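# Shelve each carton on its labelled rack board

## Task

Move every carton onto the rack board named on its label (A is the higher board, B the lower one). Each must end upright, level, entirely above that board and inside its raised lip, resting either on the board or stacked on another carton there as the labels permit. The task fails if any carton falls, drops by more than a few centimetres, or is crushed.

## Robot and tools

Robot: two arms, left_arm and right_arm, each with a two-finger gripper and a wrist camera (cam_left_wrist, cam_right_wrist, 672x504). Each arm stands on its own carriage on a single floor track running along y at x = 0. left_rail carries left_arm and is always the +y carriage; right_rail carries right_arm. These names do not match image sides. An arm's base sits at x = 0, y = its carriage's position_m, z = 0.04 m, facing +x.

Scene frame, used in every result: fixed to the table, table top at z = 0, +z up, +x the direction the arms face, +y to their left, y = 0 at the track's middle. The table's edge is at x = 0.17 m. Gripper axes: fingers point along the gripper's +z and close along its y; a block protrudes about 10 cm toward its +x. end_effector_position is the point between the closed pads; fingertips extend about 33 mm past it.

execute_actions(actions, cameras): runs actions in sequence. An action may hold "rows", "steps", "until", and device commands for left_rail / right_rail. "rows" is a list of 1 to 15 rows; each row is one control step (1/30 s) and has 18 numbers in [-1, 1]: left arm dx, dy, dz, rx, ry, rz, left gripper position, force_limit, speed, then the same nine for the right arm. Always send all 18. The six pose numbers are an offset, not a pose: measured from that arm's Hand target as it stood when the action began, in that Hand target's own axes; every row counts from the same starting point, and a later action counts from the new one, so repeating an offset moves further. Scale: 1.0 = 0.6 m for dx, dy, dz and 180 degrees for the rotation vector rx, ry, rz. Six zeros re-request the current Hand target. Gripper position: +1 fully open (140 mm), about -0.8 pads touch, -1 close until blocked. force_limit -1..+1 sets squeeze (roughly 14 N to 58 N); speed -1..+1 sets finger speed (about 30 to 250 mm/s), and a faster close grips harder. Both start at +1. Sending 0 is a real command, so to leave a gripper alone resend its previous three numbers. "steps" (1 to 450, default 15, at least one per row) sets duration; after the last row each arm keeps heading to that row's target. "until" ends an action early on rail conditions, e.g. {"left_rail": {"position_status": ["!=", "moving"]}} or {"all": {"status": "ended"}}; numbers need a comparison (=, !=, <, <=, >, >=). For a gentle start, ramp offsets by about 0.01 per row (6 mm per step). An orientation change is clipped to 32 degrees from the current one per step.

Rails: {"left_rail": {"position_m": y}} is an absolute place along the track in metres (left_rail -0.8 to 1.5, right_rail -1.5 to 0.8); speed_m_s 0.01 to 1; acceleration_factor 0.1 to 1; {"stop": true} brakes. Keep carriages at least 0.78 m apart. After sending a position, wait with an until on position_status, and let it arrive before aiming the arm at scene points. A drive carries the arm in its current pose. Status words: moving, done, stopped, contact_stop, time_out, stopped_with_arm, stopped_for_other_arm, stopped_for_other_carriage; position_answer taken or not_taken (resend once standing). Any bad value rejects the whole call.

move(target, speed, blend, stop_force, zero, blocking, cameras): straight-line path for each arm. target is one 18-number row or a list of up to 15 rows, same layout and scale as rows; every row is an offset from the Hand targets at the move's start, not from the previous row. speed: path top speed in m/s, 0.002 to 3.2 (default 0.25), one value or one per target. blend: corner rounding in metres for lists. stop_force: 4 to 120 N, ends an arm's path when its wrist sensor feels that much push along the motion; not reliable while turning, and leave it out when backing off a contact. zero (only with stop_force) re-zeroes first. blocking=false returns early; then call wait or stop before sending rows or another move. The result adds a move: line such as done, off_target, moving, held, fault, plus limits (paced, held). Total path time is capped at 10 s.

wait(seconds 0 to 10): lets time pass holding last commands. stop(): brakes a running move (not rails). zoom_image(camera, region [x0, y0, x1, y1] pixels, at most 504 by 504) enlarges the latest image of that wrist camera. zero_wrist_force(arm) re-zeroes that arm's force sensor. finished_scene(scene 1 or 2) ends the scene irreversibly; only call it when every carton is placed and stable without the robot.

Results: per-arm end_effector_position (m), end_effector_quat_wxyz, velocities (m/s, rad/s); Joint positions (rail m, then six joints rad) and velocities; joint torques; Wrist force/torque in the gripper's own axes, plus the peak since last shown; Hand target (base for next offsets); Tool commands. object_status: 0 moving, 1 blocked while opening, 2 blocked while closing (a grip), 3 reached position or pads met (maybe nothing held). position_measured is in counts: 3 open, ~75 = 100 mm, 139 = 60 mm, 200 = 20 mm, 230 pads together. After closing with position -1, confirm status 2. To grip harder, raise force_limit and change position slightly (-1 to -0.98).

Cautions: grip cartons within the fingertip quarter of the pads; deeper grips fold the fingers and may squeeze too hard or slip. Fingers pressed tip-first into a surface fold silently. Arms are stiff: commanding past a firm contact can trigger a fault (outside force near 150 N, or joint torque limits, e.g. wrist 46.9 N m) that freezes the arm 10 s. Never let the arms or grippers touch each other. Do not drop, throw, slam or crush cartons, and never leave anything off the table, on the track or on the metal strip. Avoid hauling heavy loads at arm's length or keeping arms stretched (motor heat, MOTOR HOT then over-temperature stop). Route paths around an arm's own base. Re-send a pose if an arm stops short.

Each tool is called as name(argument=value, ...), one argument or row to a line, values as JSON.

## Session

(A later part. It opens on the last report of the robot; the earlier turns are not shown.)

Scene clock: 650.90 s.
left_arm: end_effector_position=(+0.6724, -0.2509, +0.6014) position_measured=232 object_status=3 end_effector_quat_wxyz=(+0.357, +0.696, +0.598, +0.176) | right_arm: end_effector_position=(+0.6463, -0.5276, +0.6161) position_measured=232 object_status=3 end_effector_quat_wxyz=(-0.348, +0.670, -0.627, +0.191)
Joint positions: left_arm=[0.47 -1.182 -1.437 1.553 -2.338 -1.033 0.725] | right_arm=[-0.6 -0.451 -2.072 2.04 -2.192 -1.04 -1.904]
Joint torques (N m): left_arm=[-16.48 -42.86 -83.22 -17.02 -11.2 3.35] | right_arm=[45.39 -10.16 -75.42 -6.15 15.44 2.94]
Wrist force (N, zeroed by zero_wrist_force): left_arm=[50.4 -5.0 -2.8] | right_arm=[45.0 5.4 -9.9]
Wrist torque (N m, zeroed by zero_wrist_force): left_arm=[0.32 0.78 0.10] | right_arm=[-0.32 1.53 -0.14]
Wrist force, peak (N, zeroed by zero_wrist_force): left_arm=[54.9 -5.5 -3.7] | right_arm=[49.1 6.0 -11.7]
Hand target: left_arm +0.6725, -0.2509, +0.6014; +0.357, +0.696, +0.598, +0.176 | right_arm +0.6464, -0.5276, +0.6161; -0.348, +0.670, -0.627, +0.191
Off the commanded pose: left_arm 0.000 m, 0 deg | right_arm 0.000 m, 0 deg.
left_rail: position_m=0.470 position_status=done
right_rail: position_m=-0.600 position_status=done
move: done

move(
  target=[0.0447, 0.1413, 0.1343, 0, 0, 0, -1, -0.5, -0.5, 0.0285, -0.1413, 0.1386, 0, 0, 0, -1, -0.5, -0.5],
  speed=0.06,
  cameras=["all"],
)

zoom_image(
  camera="cam_left_wrist",
  region=[0, 150, 240, 390],
)

zoom_image(
  camera="cam_right_wrist",
  region=[432, 180, 672, 420],
)

Scene clock: 658.10 s.
left_arm: end_effector_position=(+0.7924, -0.2509, +0.6014) position_measured=232 object_status=3 end_effector_quat_wxyz=(+0.357, +0.696, +0.598, +0.176) | right_arm: end_effector_position=(+0.7663, -0.5278, +0.6159) position_measured=232 object_status=3 end_effector_quat_wxyz=(-0.348, +0.670, -0.627, +0.191)
Joint positions: left_arm=[0.47 -1.044 -1.303 1.4 -2.377 -1.119 0.847] | right_arm=[-0.6 -0.345 -1.836 1.906 -2.339 -1.106 -1.81]
Joint torques (N m): left_arm=[-15.9 -59.49 -81.98 -16.03 -12 3.41] | right_arm=[49.77 -25.26 -74.09 -6.75 13.89 2.76]
Wrist force (N, zeroed by zero_wrist_force): left_arm=[46.9 -4.9 -2.4] | right_arm=[41.4 5.8 -8.9]
Wrist torque (N m, zeroed by zero_wrist_force): left_arm=[0.30 0.69 0.13] | right_arm=[-0.16 1.51 -0.08]
Wrist force, peak (N, zeroed by zero_wrist_force): left_arm=[51.3 -5.1 -3.3] | right_arm=[45.5 5.7 -10.9]
Hand target: left_arm +0.7925, -0.2509, +0.6014; +0.357, +0.696, +0.598, +0.176 | right_arm +0.7664, -0.5278, +0.6159; -0.348, +0.670, -0.627, +0.191
Off the commanded pose: left_arm 0.000 m, 0 deg | right_arm 0.000 m, 0 deg.
left_rail: position_m=0.470 position_status=done
right_rail: position_m=-0.600 position_status=done
move: done
camera_calibration:
cam_left_wrist: T_world_to_cam=[[0.727294, -0.0314508, 0.685605, -0.983297], [-0.439932, -0.788101, 0.43053, -0.116284], [0.526786, -0.614742, -0.587018, -0.0325605], [0, 0, 0, 1]] pos_world=[0.681142, -0.142585, 0.705104]
cam_right_wrist: T_world_to_cam=[[-0.689634, -0.00152117, -0.724157, 0.977933], [-0.363951, 0.865254, 0.344782, 0.531772], [0.626055, 0.501331, -0.597262, 0.334844], [0, 0, 0, 1]] pos_world=[0.658323, -0.626498, 0.724821]

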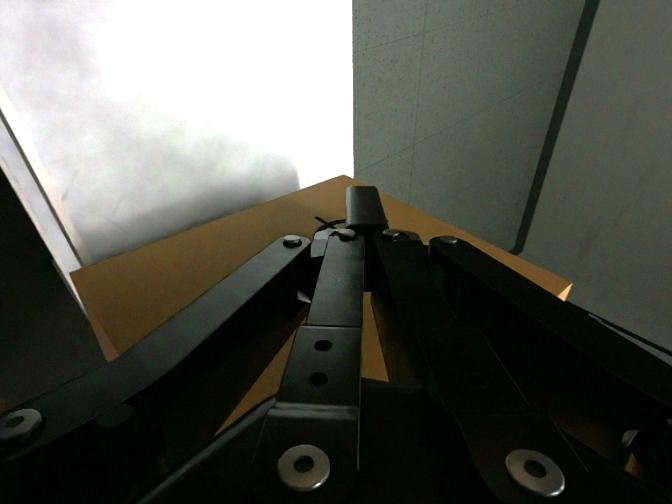

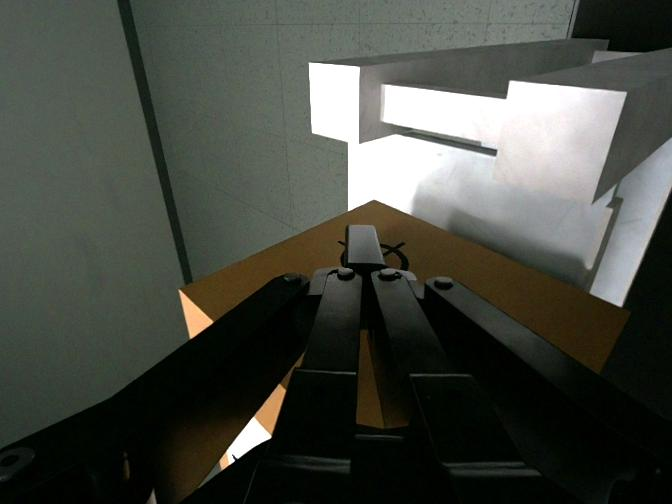

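Scaled by 2.100 from the camera's 672x504 image, which has a finer 960x720 frame.

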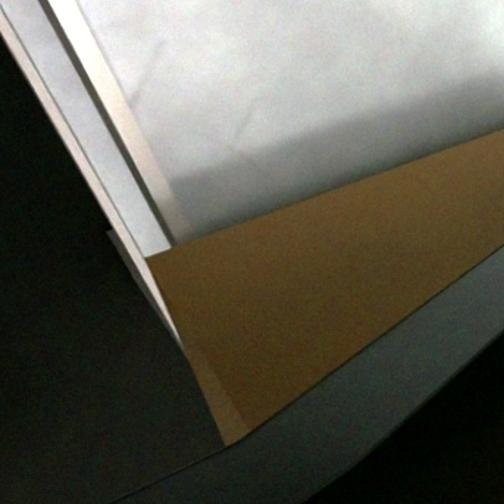

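Scaled by 2.100 from the camera's 672x504 image, which has a finer 960x720 frame.

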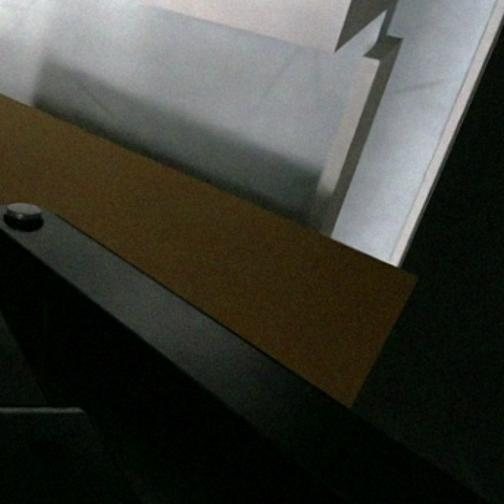

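move(
  target=[0.00535, 0.02513, 0.02458, -0.00407, 0.01571, -0.01518, -1, -0.5, -0.5, 0.01157, -0.04787, 0.04645, -0.00407, -0.01571, -0.01518, -1, -0.5, -0.5],
  speed=0.02,
  cameras=["all"],
)

zoom_image(
  camera="cam_left_wrist",
  region=[0, 150, 240, 390],
)

zoom_image(
  camera="cam_right_wrist",
  region=[432, 180, 672, 420],
)

Scene clock: 683.77 s.
left_arm: end_effector_position=(+0.8137, -0.2525, +0.6014) position_measured=232 object_status=3 end_effector_quat_wxyz=(+0.351, +0.674, +0.622, +0.188) | right_arm: end_effector_position=(+0.8069, -0.5291, +0.6158) position_measured=232 object_status=3 end_effector_quat_wxyz=(-0.355, +0.692, -0.603, +0.178)
Joint positions: left_arm=[0.47 -1.039 -1.267 1.349 -2.336 -1.078 0.791] | right_arm=[-0.6 -0.346 -1.756 1.84 -2.324 -1.061 -1.872]
Joint torques (N m): left_arm=[-32.46 -60.08 -87.56 -15.33 -11.8 -3.35] | right_arm=[35.79 -37.62 -71.75 -0.51 29.62 -2.92]
Wrist force (N, zeroed by zero_wrist_force): left_arm=[68.8 -5.5 -5.4] | right_arm=[61.5 5.8 -16.0]
Wrist torque (N m, zeroed by zero_wrist_force): left_arm=[0.21 1.03 0.33] | right_arm=[-0.18 2.06 0.14]
Wrist force, peak (N, zeroed by zero_wrist_force): left_arm=[68.8 -5.5 -5.4] | right_arm=[61.6 5.9 -16.0]
Hand target: left_arm +0.8138, -0.2525, +0.6014; +0.351, +0.674, +0.622, +0.188 | right_arm +0.8070, -0.5291, +0.6158; -0.355, +0.692, -0.603, +0.178
Off the commanded pose: left_arm 0.000 m, 0 deg | right_arm 0.000 m, 0 deg.
left_rail: position_m=0.470 position_status=done
right_rail: position_m=-0.600 position_status=done
move: done
camera_calibration:
cam_left_wrist: T_world_to_cam=[[0.727693, 0.0193021, 0.685631, -0.986432], [-0.38396, -0.816844, 0.430512, -0.160848], [0.568363, -0.576536, -0.587001, -0.0689459], [0, 0, 0, 1]] pos_world=[0.695247, -0.152097, 0.705104]
cam_right_wrist: T_world_to_cam=[[-0.687979, -0.0494695, -0.724042, 0.979063], [-0.423229, 0.837805, 0.344907, 0.580905], [0.589544, 0.543725, -0.597329, 0.361939], [0, 0, 0, 1]] pos_world=[0.706052, -0.635046, 0.724722]

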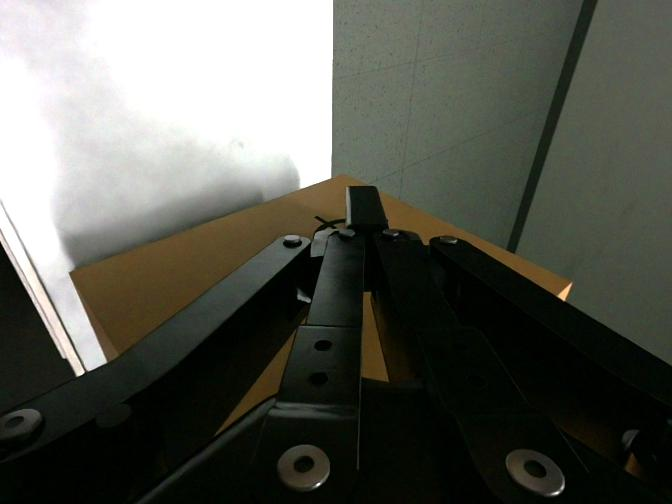

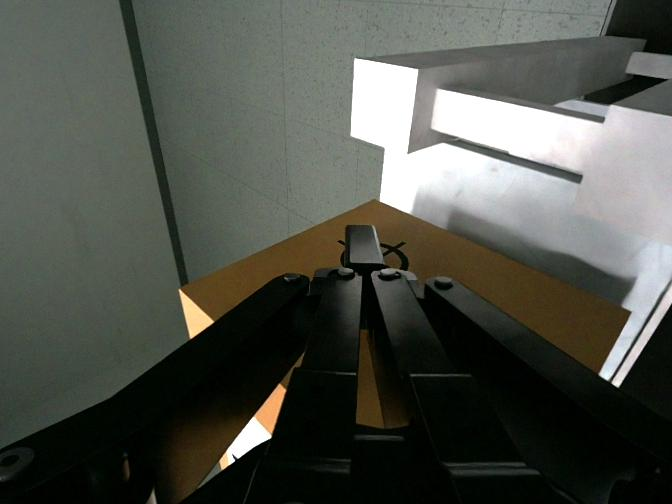

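Scaled by 2.100 from the camera's 672x504 image, which has a finer 960x720 frame.

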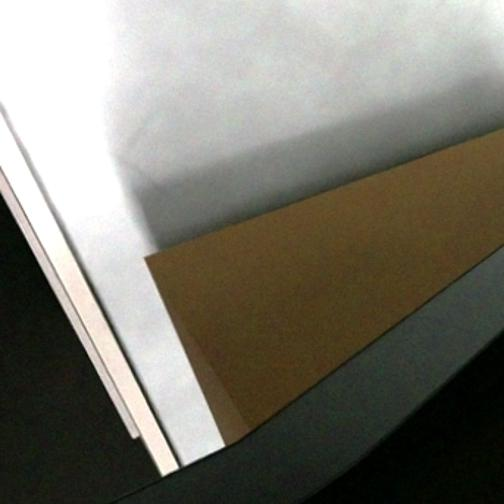

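Scaled by 2.100 from the camera's 672x504 image, which has a finer 960x720 frame.

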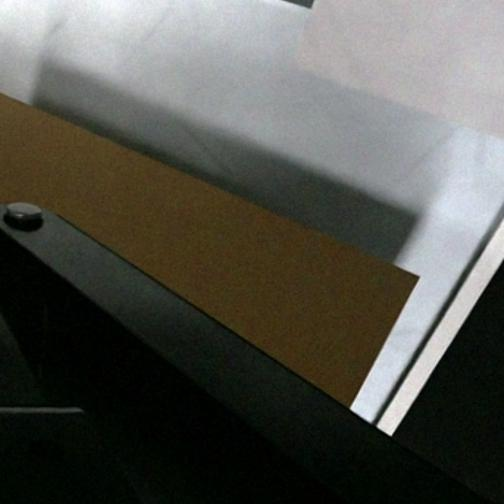

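move(
  target=[0.00065, 0.00126, 0.00113, -0.00081, 0.00314, -0.00304, -1, -0.5, -0.5, 0.00298, -0.00577, 0.00517, -0.00081, -0.00314, -0.00304, -1, -0.5, -0.5],
  speed=0.02,
)

move(
  target=[0.01373, -0.05303, 0.05123, 0, 0, 0, -1, -0.5, -0.5, 0.01373, 0.05303, 0.05123, 0, 0, 0, -1, -0.5, -0.5],
  speed=0.015,
  stop_force=7,
  cameras=["all"],
)

zoom_image(
  camera="cam_left_wrist",
  region=[0, 150, 240, 390],
)

zoom_image(
  camera="cam_right_wrist",
  region=[432, 180, 672, 420],
)

Scene clock: 700.40 s.
left_arm: end_effector_position=(+0.8148, -0.2523, +0.6014) position_measured=232 object_status=3 end_effector_quat_wxyz=(+0.350, +0.670, +0.627, +0.190) | right_arm: end_effector_position=(+0.8119, -0.5298, +0.6158) position_measured=232 object_status=3 end_effector_quat_wxyz=(-0.356, +0.696, -0.599, +0.176)
Joint positions: left_arm=[0.47 -1.041 -1.264 1.344 -2.328 -1.068 0.777] | right_arm=[-0.6 -0.349 -1.746 1.831 -2.317 -1.051 -1.887]
Joint torques (N m): left_arm=[-59.3 -63.17 -83.09 -14.12 -8.62 -3.16] | right_arm=[24.87 -35.13 -71.69 -1.08 25.33 -3]
Wrist force (N, zeroed by zero_wrist_force): left_arm=[56.4 -5.3 -3.5] | right_arm=[51.0 5.7 -12.1]
Wrist torque (N m, zeroed by zero_wrist_force): left_arm=[0.25 0.97 0.32] | right_arm=[-0.26 1.65 0.13]
Wrist force, peak (N, zeroed by zero_wrist_force): left_arm=[69.2 -5.6 -5.9] | right_arm=[62.3 6.2 -16.2]
Hand target: left_arm +0.8148, -0.2523, +0.6014; +0.350, +0.670, +0.627, +0.190 | right_arm +0.8119, -0.5299, +0.6158; -0.356, +0.696, -0.599, +0.176
Off the commanded pose: left_arm 0.000 m, 0 deg | right_arm 0.000 m, 0 deg.
left_rail: position_m=0.470 position_status=done
right_rail: position_m=-0.600 position_status=done
move: done

Scene clock: 704.27 s.
left_arm: end_effector_position=(+0.8148, -0.2523, +0.5641) position_measured=232 object_status=3 end_effector_quat_wxyz=(+0.350, +0.670, +0.627, +0.190) | right_arm: end_effector_position=(+0.8119, -0.5300, +0.5775) position_measured=232 object_status=3 end_effector_quat_wxyz=(-0.356, +0.696, -0.599, +0.176)
Joint positions: left_arm=[0.47 -1.041 -1.257 1.401 -2.391 -1.068 0.777] | right_arm=[-0.6 -0.349 -1.738 1.892 -2.386 -1.051 -1.887]
Joint torques (N m): left_arm=[-49.22 -81.54 -78.48 -12.59 -12.63 -3.11] | right_arm=[29.89 -49.35 -67.31 -1.06 18.47 -2.56]
Wrist force (N, zeroed by zero_wrist_force): left_arm=[52.0 -0.4 -7.6] | right_arm=[48.9 2.1 -14.0]
Wrist torque (N m, zeroed by zero_wrist_force): left_arm=[0.11 0.71 0.26] | right_arm=[-0.18 1.74 0.18]
Wrist force, peak (N, zeroed by zero_wrist_force): left_arm=[56.6 -5.5 -3.6] | right_arm=[48.9 -0.9 -22.6]
Hand target: left_arm +0.8148, -0.2522, +0.5641; +0.350, +0.670, +0.627, +0.190 (not the last commanded pose) | right_arm +0.8119, -0.5300, +0.5776; -0.356, +0.696, -0.599, +0.176 (not the last commanded pose)
Off the commanded pose: left_arm 0.008 m, 0 deg | right_arm 0.007 m, 0 deg.
left_rail: position_m=0.470 position_status=done
right_rail: position_m=-0.600 position_status=done
move: contact (left_arm, right_arm)
camera_calibration:
cam_left_wrist: T_world_to_cam=[[0.727346, 0.029537, 0.685635, -0.958786], [-0.372431, -0.822167, 0.430507, -0.154983], [0.576422, -0.568479, -0.587, -0.0959019], [0, 0, 0, 1]] pos_world=[0.694929, -0.153621, 0.667804]
cam_right_wrist: T_world_to_cam=[[-0.687172, -0.0591618, -0.724082, 0.948973], [-0.435112, 0.831665, 0.34498, 0.603259], [0.581784, 0.552117, -0.597239, 0.347264], [0, 0, 0, 1]] pos_world=[0.71256, -0.637296, 0.686421]

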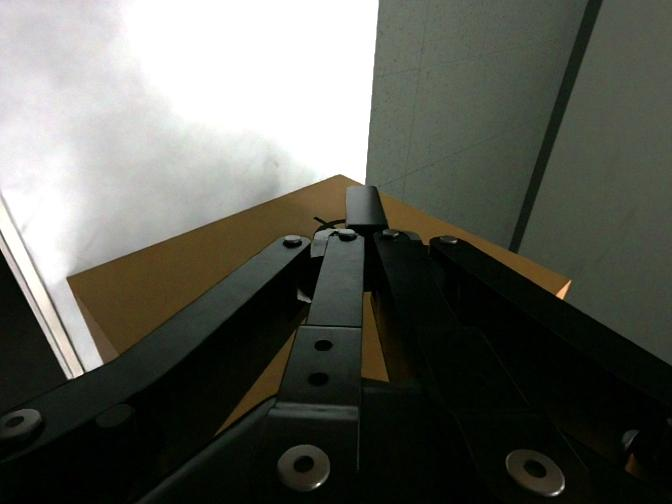

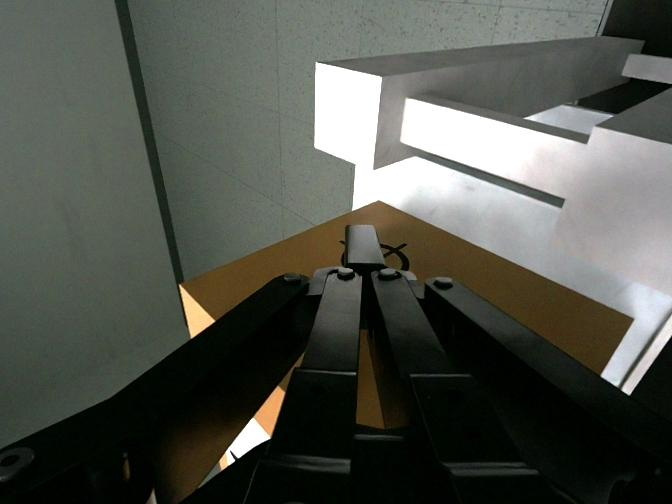

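Scaled by 2.100 from the camera's 672x504 image, which has a finer 960x720 frame.

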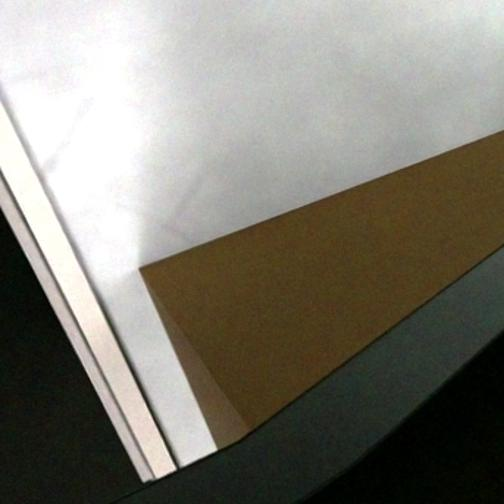

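Scaled by 2.100 from the camera's 672x504 image, which has a finer 960x720 frame.

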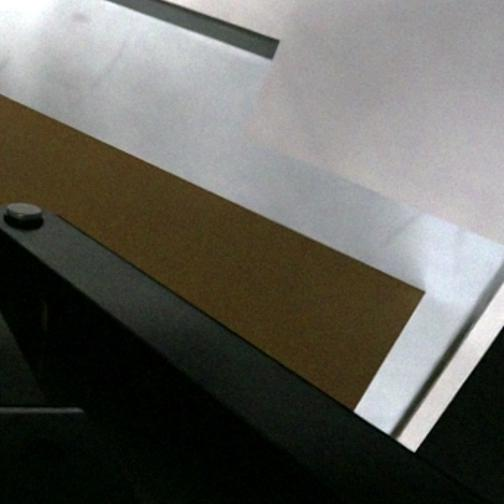

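move(
  target=[0.00122, -0.00471, 0.00455, 0, 0, 0, -1, -0.5, -0.5, 0.00122, 0.00471, 0.00455, 0, 0, 0, -1, -0.5, -0.5],
  speed=0.008,
  stop_force=14,
  cameras=["cam_left_wrist", "cam_right_wrist"],
)

Scene clock: 709.73 s.
left_arm: end_effector_position=(+0.8148, -0.2523, +0.5632) position_measured=232 object_status=3 end_effector_quat_wxyz=(+0.350, +0.670, +0.627, +0.190) | right_arm: end_effector_position=(+0.8119, -0.5300, +0.5768) position_measured=232 object_status=3 end_effector_quat_wxyz=(-0.356, +0.696, -0.598, +0.176)
Joint positions: left_arm=[0.47 -1.041 -1.257 1.402 -2.393 -1.068 0.777] | right_arm=[-0.6 -0.349 -1.738 1.893 -2.388 -1.051 -1.887]
Joint torques (N m): left_arm=[-38.16 -61.33 -66.63 -8.87 -12.79 -1.37] | right_arm=[43.31 -38.05 -57.56 0.94 17.41 -2.66]
Wrist force (N, zeroed by zero_wrist_force): left_arm=[53.0 7.3 -21.2] | right_arm=[46.6 -2.2 -26.2]
Wrist torque (N m, zeroed by zero_wrist_force): left_arm=[-0.15 0.58 0.16] | right_arm=[-0.06 1.40 0.23]
Wrist force, peak (N, zeroed by zero_wrist_force): left_arm=[54.3 9.3 -24.9] | right_arm=[45.4 -5.1 -31.0]
Hand target: left_arm +0.8148, -0.2523, +0.5632; +0.350, +0.670, +0.627, +0.190 (not the last commanded pose) | right_arm +0.8119, -0.5300, +0.5768; -0.356, +0.696, -0.598, +0.176 (not the last commanded pose)
Off the commanded pose: left_arm 0.003 m, 0 deg | right_arm 0.003 m, 0 deg.
left_rail: position_m=0.470 position_status=done
right_rail: position_m=-0.600 position_status=done
move: contact (left_arm, right_arm)
camera_calibration:
cam_left_wrist: T_world_to_cam=[[0.72715, 0.0299839, 0.685824, -0.95802], [-0.3725, -0.82194, 0.430881, -0.154718], [0.576626, -0.568784, -0.586504, -0.0970076], [0, 0, 0, 1]] pos_world=[0.694928, -0.15362, 0.666802]
cam_right_wrist: T_world_to_cam=[[-0.686821, -0.0592665, -0.724406, 0.948299], [-0.435218, 0.831772, 0.344587, 0.60395], [0.582119, 0.551944, -0.597073, 0.346321], [0, 0, 0, 1]] pos_world=[0.712562, -0.637297, 0.68562]

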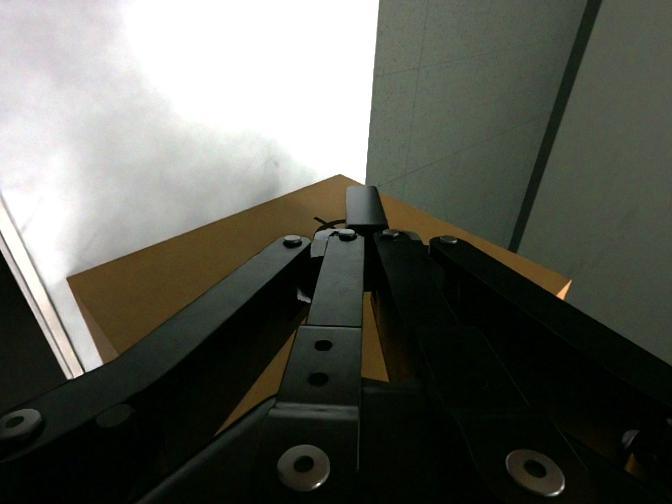

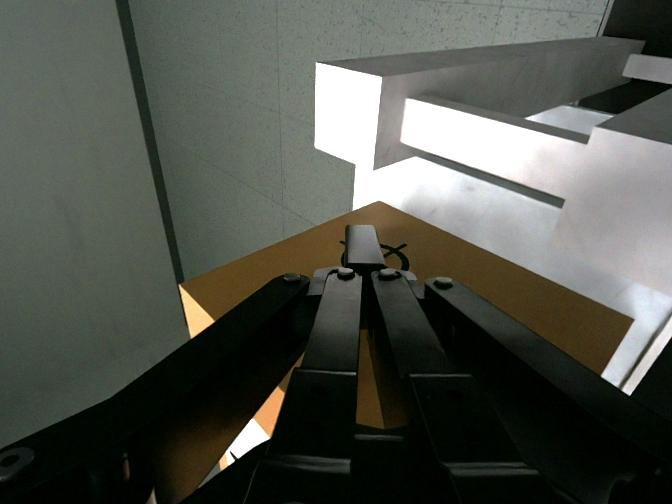

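move(
  target=[
    [-0.0002, 0.0008, -0.0008, 0, 0, 0, -1, -0.5, -0.5, -0.0002, -0.0008, -0.0008, 0, 0, 0, -1, -0.5, -0.5],
    [0.003, 0.0009, -0.0016, 0, 0, 0, -1, -0.5, -0.5, 0.003, -0.0007, -0.0018, 0, 0, 0, -1, -0.5, -0.5],
    [0.0097, 0.0009, -0.003, 0, 0, 0, -1, -0.5, -0.5, 0.0096, -0.0007, -0.003, 0, 0, 0, -1, -0.5, -0.5],
    [0.02, 0.0009, -0.35, 0, 0, 0, -1, -0.5, -0.5, 0.02, -0.0007, -0.35, 0, 0, 0, -1, -0.5, -0.5],
  ],
  speed=[0.005, 0.005, 0.02, 0.2],
  cameras=["all"],
)

Scene clock: 720.87 s.
left_arm: end_effector_position=(+0.6713, -0.1922, +0.7048) position_measured=232 object_status=3 end_effector_quat_wxyz=(+0.350, +0.670, +0.627, +0.190) | right_arm: end_effector_position=(+0.6740, -0.6013, +0.7186) position_measured=232 object_status=3 end_effector_quat_wxyz=(-0.356, +0.696, -0.598, +0.176)
Joint positions: left_arm=[0.47 -1.172 -1.508 1.444 -2.122 -0.989 0.655] | right_arm=[-0.6 -0.609 -1.98 1.786 -1.893 -0.905 -2.148]
Joint torques (N m): left_arm=[-17.52 -69.1 -63.98 -3.2 3.5 -3.63] | right_arm=[-17.15 -24.18 -70.67 -2.36 5.39 -2.58]
Wrist force (N, zeroed by zero_wrist_force): left_arm=[1.1 2.8 -0.4] | right_arm=[-1.7 0.6 0.1]
Wrist torque (N m, zeroed by zero_wrist_force): left_arm=[0.63 -0.24 0.30] | right_arm=[0.05 0.38 0.13]
Wrist force, peak (N, zeroed by zero_wrist_force): left_arm=[53.3 7.8 -21.9] | right_arm=[46.9 -1.8 -27.0]
Hand target: left_arm +0.6713, -0.1922, +0.7048; +0.350, +0.670, +0.627, +0.190 | right_arm +0.6739, -0.6013, +0.7187; -0.356, +0.696, -0.598, +0.176
Off the commanded pose: left_arm 0.000 m, 0 deg | right_arm 0.000 m, 0 deg.
left_rail: position_m=0.470 position_status=done
right_rail: position_m=-0.600 position_status=done
move: done
camera_calibration:
cam_left_wrist: T_world_to_cam=[[0.72715, 0.0299839, 0.685824, -0.952588], [-0.3725, -0.82194, 0.430881, -0.219786], [0.576626, -0.568784, -0.586504, 0.102971], [0, 0, 0, 1]] pos_world=[0.551428, -0.0935198, 0.808402]
cam_right_wrist: T_world_to_cam=[[-0.686821, -0.0592665, -0.724406, 0.952086], [-0.435218, 0.831772, 0.344587, 0.554299], [0.582119, 0.551944, -0.597073, 0.550732], [0, 0, 0, 1]] pos_world=[0.574562, -0.708597, 0.82752]

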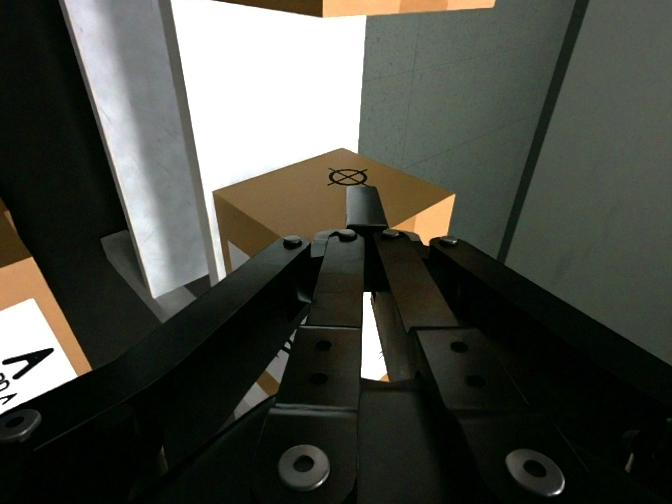

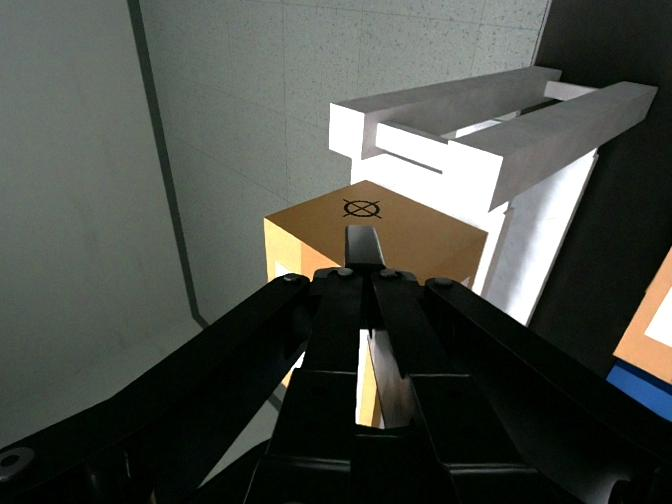

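execute_actions(
  actions=[
    {"right_rail": {"position_m": -1.0}, "steps": 200, "until": {"right_rail": {"position_status": ["!=", "moving"]}}},
    {"left_rail": {"position_m": 0.2}, "steps": 200, "until": {"left_rail": {"position_status": ["!=", "moving"]}}},
  ],
)

move(
  target=[0.3727, -0.4302, -0.0092, 0, 0, 0, -1, -0.5, -0.5, -0.5265, 0.4587, 0.2732, 0, 0, 0, -1, -0.5, -0.5],
  speed=0.25,
  cameras=["all"],
)

zoom_image(
  camera="cam_left_wrist",
  region=[0, 60, 340, 320],
)

zoom_image(
  camera="cam_right_wrist",
  region=[332, 80, 672, 340],
)

Scene clock: 737.67 s.
left_arm: end_effector_position=(+0.6713, -0.4623, +0.7048) position_measured=232 object_status=3 end_effector_quat_wxyz=(+0.350, +0.670, +0.627, +0.190) | right_arm: end_effector_position=(+0.6739, -1.0013, +0.7187) position_measured=232 object_status=3 end_effector_quat_wxyz=(-0.356, +0.696, -0.598, +0.176)
Joint positions: left_arm=[0.2 -1.172 -1.508 1.444 -2.122 -0.989 0.655] | right_arm=[-1 -0.609 -1.98 1.786 -1.893 -0.905 -2.148]
Joint torques (N m): left_arm=[6.13 -51.85 -57.46 -4.03 1.1 -3.5] | right_arm=[11.56 -10.89 -56.93 -5.41 1.18 -2.98]
Wrist force (N, zeroed by zero_wrist_force): left_arm=[0.9 2.8 -0.5] | right_arm=[-1.7 0.5 -0.2]
Wrist torque (N m, zeroed by zero_wrist_force): left_arm=[0.62 -0.21 0.29] | right_arm=[0.05 0.39 0.13]
Wrist force, peak (N, zeroed by zero_wrist_force): left_arm=[3.2 2.5 -1.3] | right_arm=[-3.7 0.2 0.7]
Hand target: left_arm +0.6713, -0.4622, +0.7048; +0.350, +0.670, +0.627, +0.190 | right_arm +0.6739, -1.0013, +0.7187; -0.356, +0.696, -0.598, +0.176
Tool commands: left_gripper/position=-1.0 left_gripper/force_limit=-0.5 left_gripper/speed=-0.5 right_gripper/position=-1.0 right_gripper/force_limit=-0.5 right_gripper/speed=-0.5
Off the commanded pose: left_arm 0.000 m, 0 deg | right_arm 0.000 m, 0 deg.
left_rail: position_m=0.200 position_status=done
right_rail: position_m=-1.000 position_status=done

Scene clock: 740.13 s.
left_arm: end_effector_position=(+0.5169, -0.2512, +0.4850) position_measured=232 object_status=3 end_effector_quat_wxyz=(+0.350, +0.670, +0.627, +0.190) | right_arm: end_effector_position=(+0.5192, -0.6603, +0.4694) position_measured=232 object_status=3 end_effector_quat_wxyz=(-0.356, +0.696, -0.598, +0.176)
Joint positions: left_arm=[0.2 -1.308 -1.948 2.184 -2.339 -0.915 0.515] | right_arm=[-1 0.218 -2.084 2.329 -2.624 -1.438 -1.446]
Joint torques (N m): left_arm=[-17.23 -27.39 -38.91 -2.84 3.45 -3.4] | right_arm=[15.95 0.75 -42.34 -7.21 -3.36 2.65]
Wrist force (N, zeroed by zero_wrist_force): left_arm=[0.9 2.8 -0.4] | right_arm=[-1.8 1.0 0.0]
Wrist torque (N m, zeroed by zero_wrist_force): left_arm=[0.66 -0.21 0.25] | right_arm=[0.21 0.43 -0.03]
Wrist force, peak (N, zeroed by zero_wrist_force): left_arm=[0.2 4.0 -0.2] | right_arm=[-3.5 3.0 1.0]
Hand target: left_arm +0.5169, -0.2512, +0.4850; +0.350, +0.670, +0.627, +0.190 | right_arm +0.5192, -0.6602, +0.4693; -0.356, +0.696, -0.598, +0.176
Off the commanded pose: left_arm 0.000 m, 0 deg | right_arm 0.000 m, 0 deg.
left_rail: position_m=0.200 position_status=done
right_rail: position_m=-1.000 position_status=done
move: done
camera_calibration:
cam_left_wrist: T_world_to_cam=[[0.72715, 0.0299839, 0.685824, -0.687803], [-0.3725, -0.82194, 0.430881, -0.231086], [0.576626, -0.568784, -0.586504, 0.0295302], [0, 0, 0, 1]] pos_world=[0.397028, -0.15252, 0.588602]
cam_right_wrist: T_world_to_cam=[[-0.686791, -0.0593232, -0.72443, 0.661701], [-0.435264, 0.831769, 0.344537, 0.621996], [0.582119, 0.551943, -0.597073, 0.5245], [0, 0, 0, 1]] pos_world=[0.419862, -0.767597, 0.57822]

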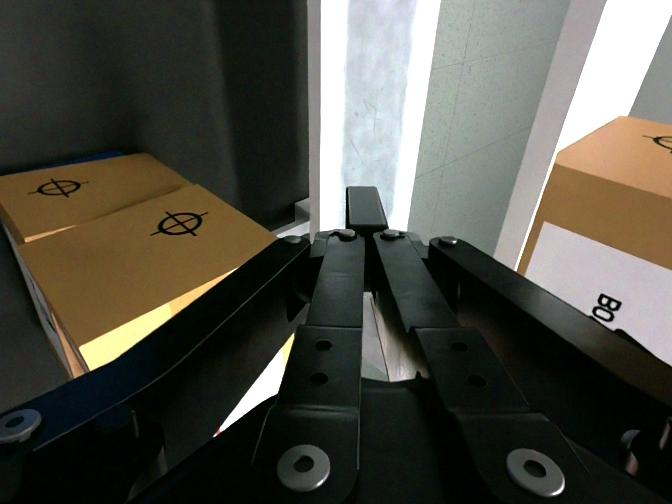

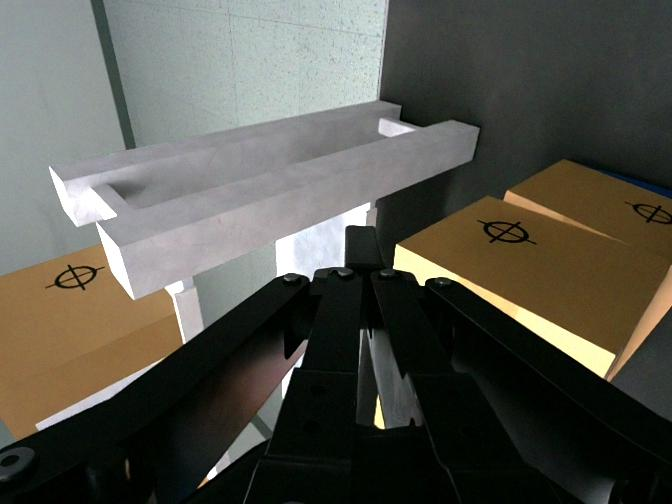

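Scaled by 1.482 from the camera's 672x504 image, which has a finer 960x720 frame.

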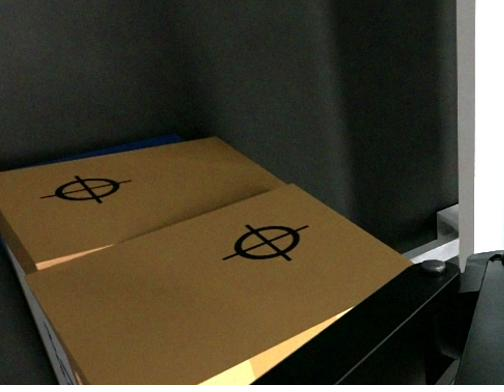

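Scaled by 1.482 from the camera's 672x504 image, which has a finer 960x720 frame.

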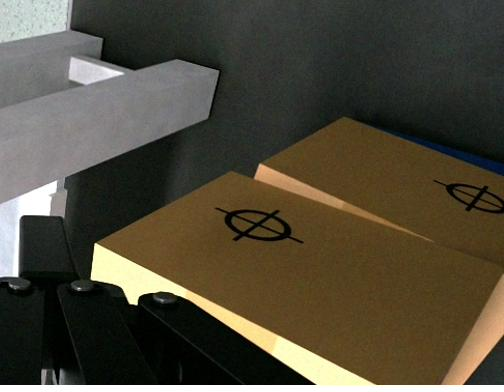

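move(
  target=[-0.0325, -0.2645, 0.2712, 0, 0, 0, -1, -0.5, -0.5, 0.012, 0.2162, 0.2408, 0, 0, 0, -1, -0.5, -0.5],
  speed=0.2,
)

zero_wrist_force(
  arm="left_arm",
)

zero_wrist_force(
  arm="right_arm",
)

move(
  target=[-0.0648, -0.002, 0.0153, 0, 0, 0, -1, -0.5, -0.5, -0.0638, -0.002, 0.0191, 0, 0, 0, -1, -0.5, -0.5],
  speed=0.015,
  stop_force=10,
  cameras=["all"],
)

Scene clock: 750.97 s.
left_arm: end_effector_position=(+0.5148, -0.3126, +0.2653) position_measured=232 object_status=3 end_effector_quat_wxyz=(+0.350, +0.670, +0.627, +0.190) | right_arm: end_effector_position=(+0.5260, -0.6299, +0.2776) position_measured=232 object_status=3 end_effector_quat_wxyz=(-0.356, +0.696, -0.598, +0.176)
Joint positions: left_arm=[0.2 -1.344 -1.627 2.385 -2.836 -0.897 0.474] | right_arm=[-1 0.297 -1.785 2.55 -3.15 -1.495 -1.391]
Joint torques (N m): left_arm=[20.44 -20.83 -27.05 -7.07 2.99 4.02] | right_arm=[17.91 -11.34 -30.12 -7.15 -4.48 2.92]
Wrist force (N, zeroed by zero_wrist_force): left_arm=[0.1 2.5 -0.3] | right_arm=[-2.3 1.6 -0.2]
Wrist torque (N m, zeroed by zero_wrist_force): left_arm=[0.58 -0.04 0.00] | right_arm=[0.31 0.58 -0.06]
Wrist force, peak (N, zeroed by zero_wrist_force): left_arm=[1.0 4.8 -1.9] | right_arm=[-1.6 2.5 1.3]
Hand target: left_arm +0.5149, -0.3125, +0.2652; +0.350, +0.670, +0.627, +0.190 | right_arm +0.5260, -0.6299, +0.2775; -0.356, +0.696, -0.598, +0.176
Off the commanded pose: left_arm 0.000 m, 0 deg | right_arm 0.000 m, 0 deg.
left_rail: position_m=0.200 position_status=done
right_rail: position_m=-1.000 position_status=done
move: done

Wrist force sensor zeroed.

Wrist force sensor zeroed.

Scene clock: 753.53 s.
left_arm: end_effector_position=(+0.5148, -0.3317, +0.2652) position_measured=232 object_status=3 end_effector_quat_wxyz=(+0.350, +0.670, +0.627, +0.190) | right_arm: end_effector_position=(+0.5261, -0.6107, +0.2775) position_measured=232 object_status=3 end_effector_quat_wxyz=(-0.356, +0.696, -0.598, +0.176)
Joint positions: left_arm=[0.2 -1.353 -1.599 2.357 -2.831 -0.893 0.465] | right_arm=[-1 0.346 -1.754 2.529 -3.162 -1.53 -1.358]
Joint torques (N m): left_arm=[14.93 -47.96 -32.52 -8.66 -2.28 1.91] | right_arm=[-13.38 -31.68 -29.31 -3.7 6.69 -2.69]
Wrist force (N, zeroed by zero_wrist_force): left_arm=[8.8 -0.4 -3.0] | right_arm=[9.4 -0.7 -0.7]
Wrist torque (N m, zeroed by zero_wrist_force): left_arm=[0.02 0.08 0.25] | right_arm=[0.08 0.36 0.20]
Wrist force, peak (N, zeroed by zero_wrist_force): left_arm=[18.8 1.0 -11.4] | right_arm=[20.6 0.0 -11.9]
Hand target: left_arm +0.5148, -0.3317, +0.2652; +0.350, +0.670, +0.627, +0.190 (not the last commanded pose) | right_arm +0.5261, -0.6107, +0.2775; -0.356, +0.696, -0.598, +0.176 (not the last commanded pose)
Off the commanded pose: left_arm 0.021 m, 0 deg | right_arm 0.021 m, 0 deg.
left_rail: position_m=0.200 position_status=done
right_rail: position_m=-1.000 position_status=done
move: contact (left_arm, right_arm)
camera_calibration:
cam_left_wrist: T_world_to_cam=[[0.727124, 0.0299271, 0.685854, -0.533133], [-0.37255, -0.821942, 0.430833, -0.20329], [0.576626, -0.568784, -0.586504, -0.14396], [0, 0, 0, 1]] pos_world=[0.394928, -0.23302, 0.368802]
cam_right_wrist: T_world_to_cam=[[-0.686791, -0.0593232, -0.72443, 0.530362], [-0.435264, 0.831769, 0.344537, 0.649866], [0.582119, 0.551943, -0.597073, 0.378701], [0, 0, 0, 1]] pos_world=[0.426662, -0.718097, 0.38642]

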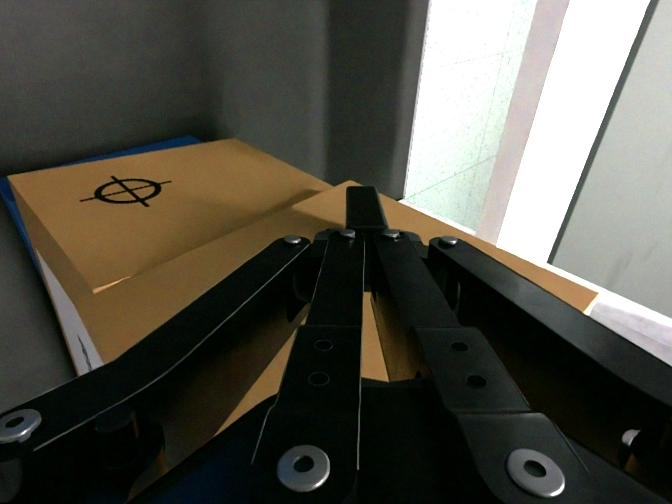

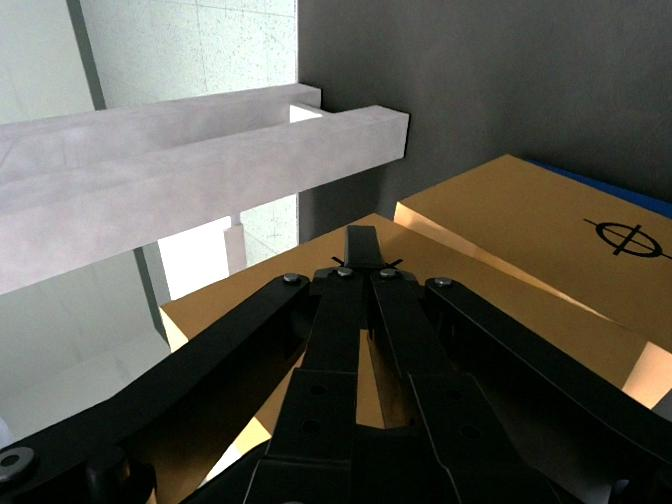

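zoom_image(
  camera="cam_left_wrist",
  region=[290, 180, 440, 300],
)

zoom_image(
  camera="cam_right_wrist",
  region=[290, 200, 440, 320],
)

Scaled by 3.360 from the camera's 672x504 image, which has a finer 960x720 frame.

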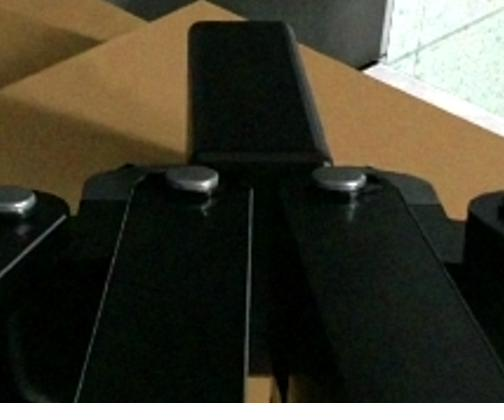

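Scaled by 3.360 from the camera's 672x504 image, which has a finer 960x720 frame.

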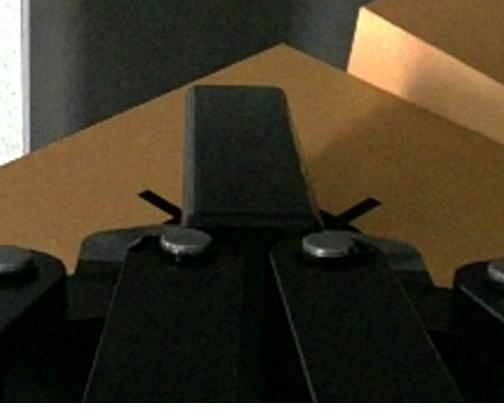

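move(
  target=[
    [-0.0011, 0, 0.0003, 0, 0, 0, -1, -0.5, -0.5, -0.0011, 0, 0.0003, 0, 0, 0, -1, -0.5, -0.5],
    [-0.0048, 0.0141, -0.0134, 0, 0, 0, -1, -0.5, -0.5, -0.0048, -0.0141, -0.0134, 0, 0, 0, -1, -0.5, -0.5],
  ],
  speed=0.015,
  cameras=["all"],
)

Scene clock: 763.50 s.
left_arm: end_effector_position=(+0.5148, -0.3324, +0.2772) position_measured=232 object_status=3 end_effector_quat_wxyz=(+0.350, +0.670, +0.627, +0.190) | right_arm: end_effector_position=(+0.5260, -0.6100, +0.2894) position_measured=232 object_status=3 end_effector_quat_wxyz=(-0.356, +0.696, -0.598, +0.176)
Joint positions: left_arm=[0.2 -1.353 -1.617 2.345 -2.801 -0.893 0.464] | right_arm=[-1 0.348 -1.776 2.516 -3.127 -1.532 -1.356]
Joint torques (N m): left_arm=[-28.83 -51.6 -72.1 -9.39 0.48 -3.61] | right_arm=[31.21 -33.56 -67.58 -6.46 5.23 3.14]
Wrist force (N, zeroed by zero_wrist_force): left_arm=[26.6 -5.7 -0.7] | right_arm=[24.4 4.6 -1.9]
Wrist torque (N m, zeroed by zero_wrist_force): left_arm=[0.19 0.29 0.32] | right_arm=[-0.07 0.78 -0.03]
Wrist force, peak (N, zeroed by zero_wrist_force): left_arm=[26.6 -5.7 -0.7] | right_arm=[24.6 4.3 -1.7]
Hand target: left_arm +0.5148, -0.3324, +0.2772; +0.350, +0.670, +0.627, +0.190 | right_arm +0.5260, -0.6100, +0.2895; -0.356, +0.696, -0.598, +0.176
Off the commanded pose: left_arm 0.000 m, 0 deg | right_arm 0.000 m, 0 deg.
left_rail: position_m=0.200 position_status=done
right_rail: position_m=-1.000 position_status=done
move: done
camera_calibration:
cam_left_wrist: T_world_to_cam=[[0.727124, 0.0299271, 0.685854, -0.541342], [-0.37255, -0.821942, 0.430833, -0.209036], [0.576626, -0.568784, -0.586504, -0.13732], [0, 0, 0, 1]] pos_world=[0.394928, -0.23372, 0.380802]
cam_right_wrist: T_world_to_cam=[[-0.686821, -0.0592665, -0.724406, 0.539074], [-0.435218, 0.831772, 0.344587, 0.645063], [0.582119, 0.551944, -0.597073, 0.385366], [0, 0, 0, 1]] pos_world=[0.426662, -0.717297, 0.39832]

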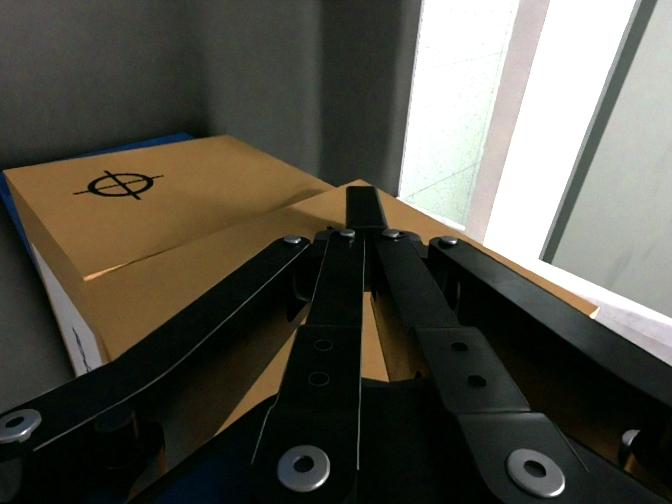

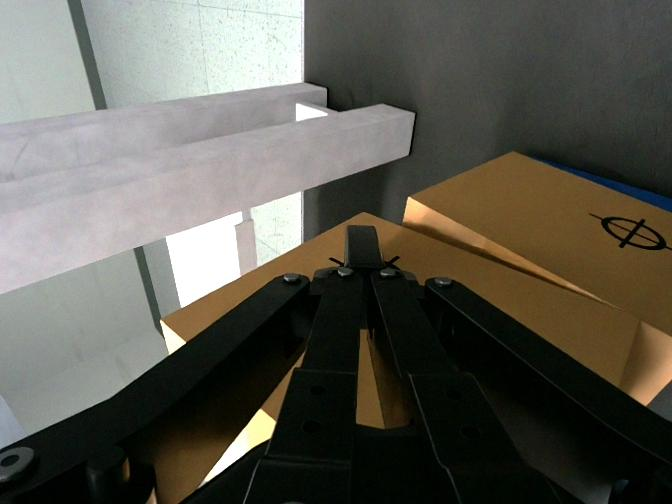

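zoom_image(
  camera="cam_left_wrist",
  region=[0, 150, 400, 450],
)

zoom_image(
  camera="cam_right_wrist",
  region=[330, 150, 672, 420],
)

Scaled by 1.260 from the camera's 672x504 image, which has a finer 960x720 frame.

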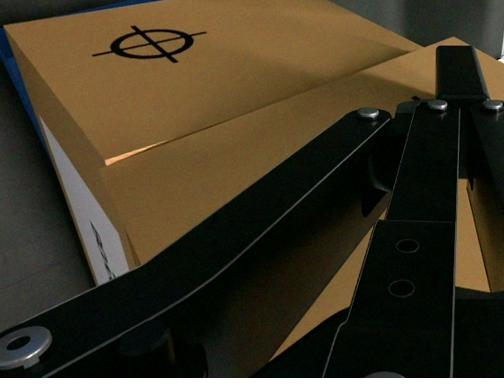

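Scaled by 1.474 from the camera's 672x504 image, which has a finer 960x720 frame.

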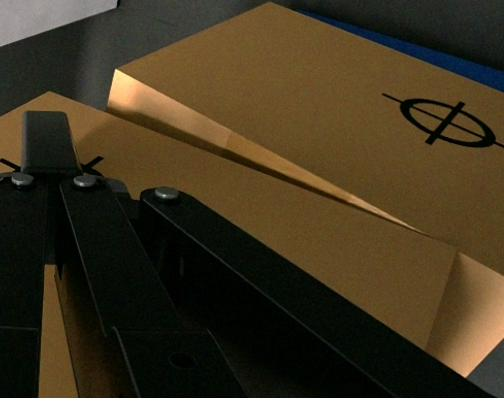

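move(
  target=[0.0055, -0.0212, 0.0205, 0, 0, 0, -1, -0.5, -0.5, 0.0055, 0.0212, 0.0205, 0, 0, 0, -1, -0.5, -0.5],
  speed=0.01,
  stop_force=12,
  cameras=["all"],
)

Scene clock: 790.27 s.
left_arm: end_effector_position=(+0.5149, -0.3324, +0.2657) position_measured=232 object_status=3 end_effector_quat_wxyz=(+0.350, +0.670, +0.627, +0.190) | right_arm: end_effector_position=(+0.5260, -0.6100, +0.2776) position_measured=232 object_status=3 end_effector_quat_wxyz=(-0.356, +0.696, -0.598, +0.176)
Joint positions: left_arm=[0.2 -1.353 -1.599 2.356 -2.83 -0.893 0.464] | right_arm=[-1 0.348 -1.753 2.528 -3.162 -1.532 -1.356]
Joint torques (N m): left_arm=[-26.37 -46.79 -63.34 -8.15 -5.39 -3.22] | right_arm=[6.75 -29.01 -57.96 -3.2 13.02 -0.44]
Wrist force (N, zeroed by zero_wrist_force): left_arm=[25.4 4.0 -5.2] | right_arm=[26.9 -4.7 -9.6]
Wrist torque (N m, zeroed by zero_wrist_force): left_arm=[-0.03 0.37 0.19] | right_arm=[0.08 0.77 0.08]
Wrist force, peak (N, zeroed by zero_wrist_force): left_arm=[29.8 9.4 -10.5] | right_arm=[29.5 -7.7 -14.0]
Hand target: left_arm +0.5149, -0.3324, +0.2657; +0.350, +0.670, +0.627, +0.190 (not the last commanded pose) | right_arm +0.5260, -0.6100, +0.2776; -0.356, +0.696, -0.598, +0.176 (not the last commanded pose)
Off the commanded pose: left_arm 0.006 m, 0 deg | right_arm 0.006 m, 0 deg.
left_rail: position_m=0.200 position_status=done
right_rail: position_m=-1.000 position_status=done
move: contact (left_arm, right_arm)
camera_calibration:
cam_left_wrist: T_world_to_cam=[[0.72711, 0.0300231, 0.685864, -0.53343], [-0.372525, -0.821915, 0.430906, -0.204112], [0.57666, -0.568818, -0.586438, -0.14411], [0, 0, 0, 1]] pos_world=[0.394928, -0.23372, 0.369302]
cam_right_wrist: T_world_to_cam=[[-0.686676, -0.0592997, -0.724541, 0.530492], [-0.435354, 0.831724, 0.34453, 0.649175], [0.582188, 0.552013, -0.596941, 0.378289], [0, 0, 0, 1]] pos_world=[0.426663, -0.717297, 0.386519]

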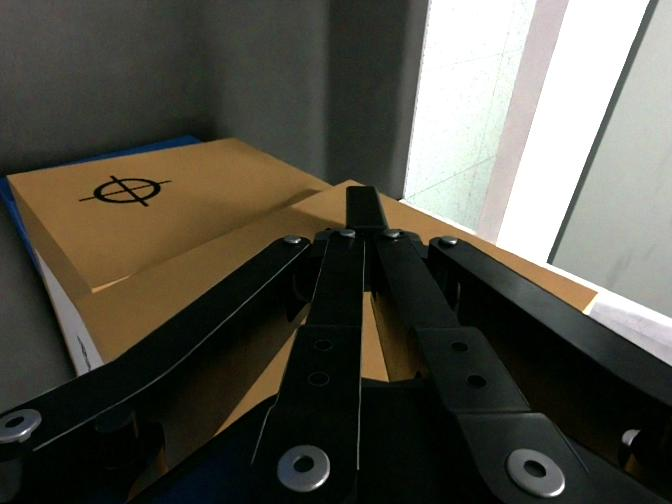

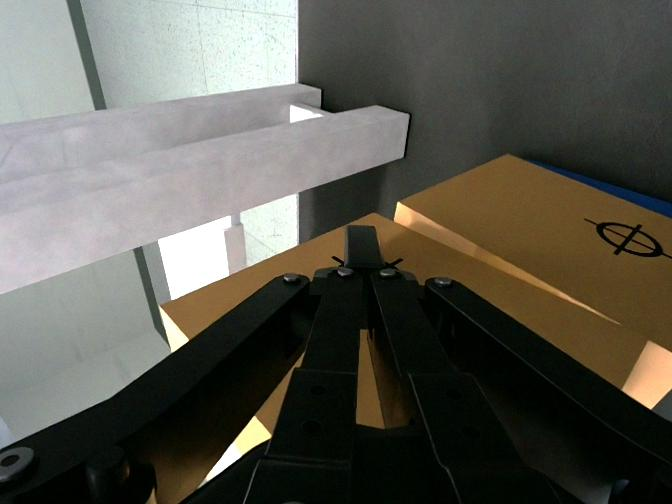

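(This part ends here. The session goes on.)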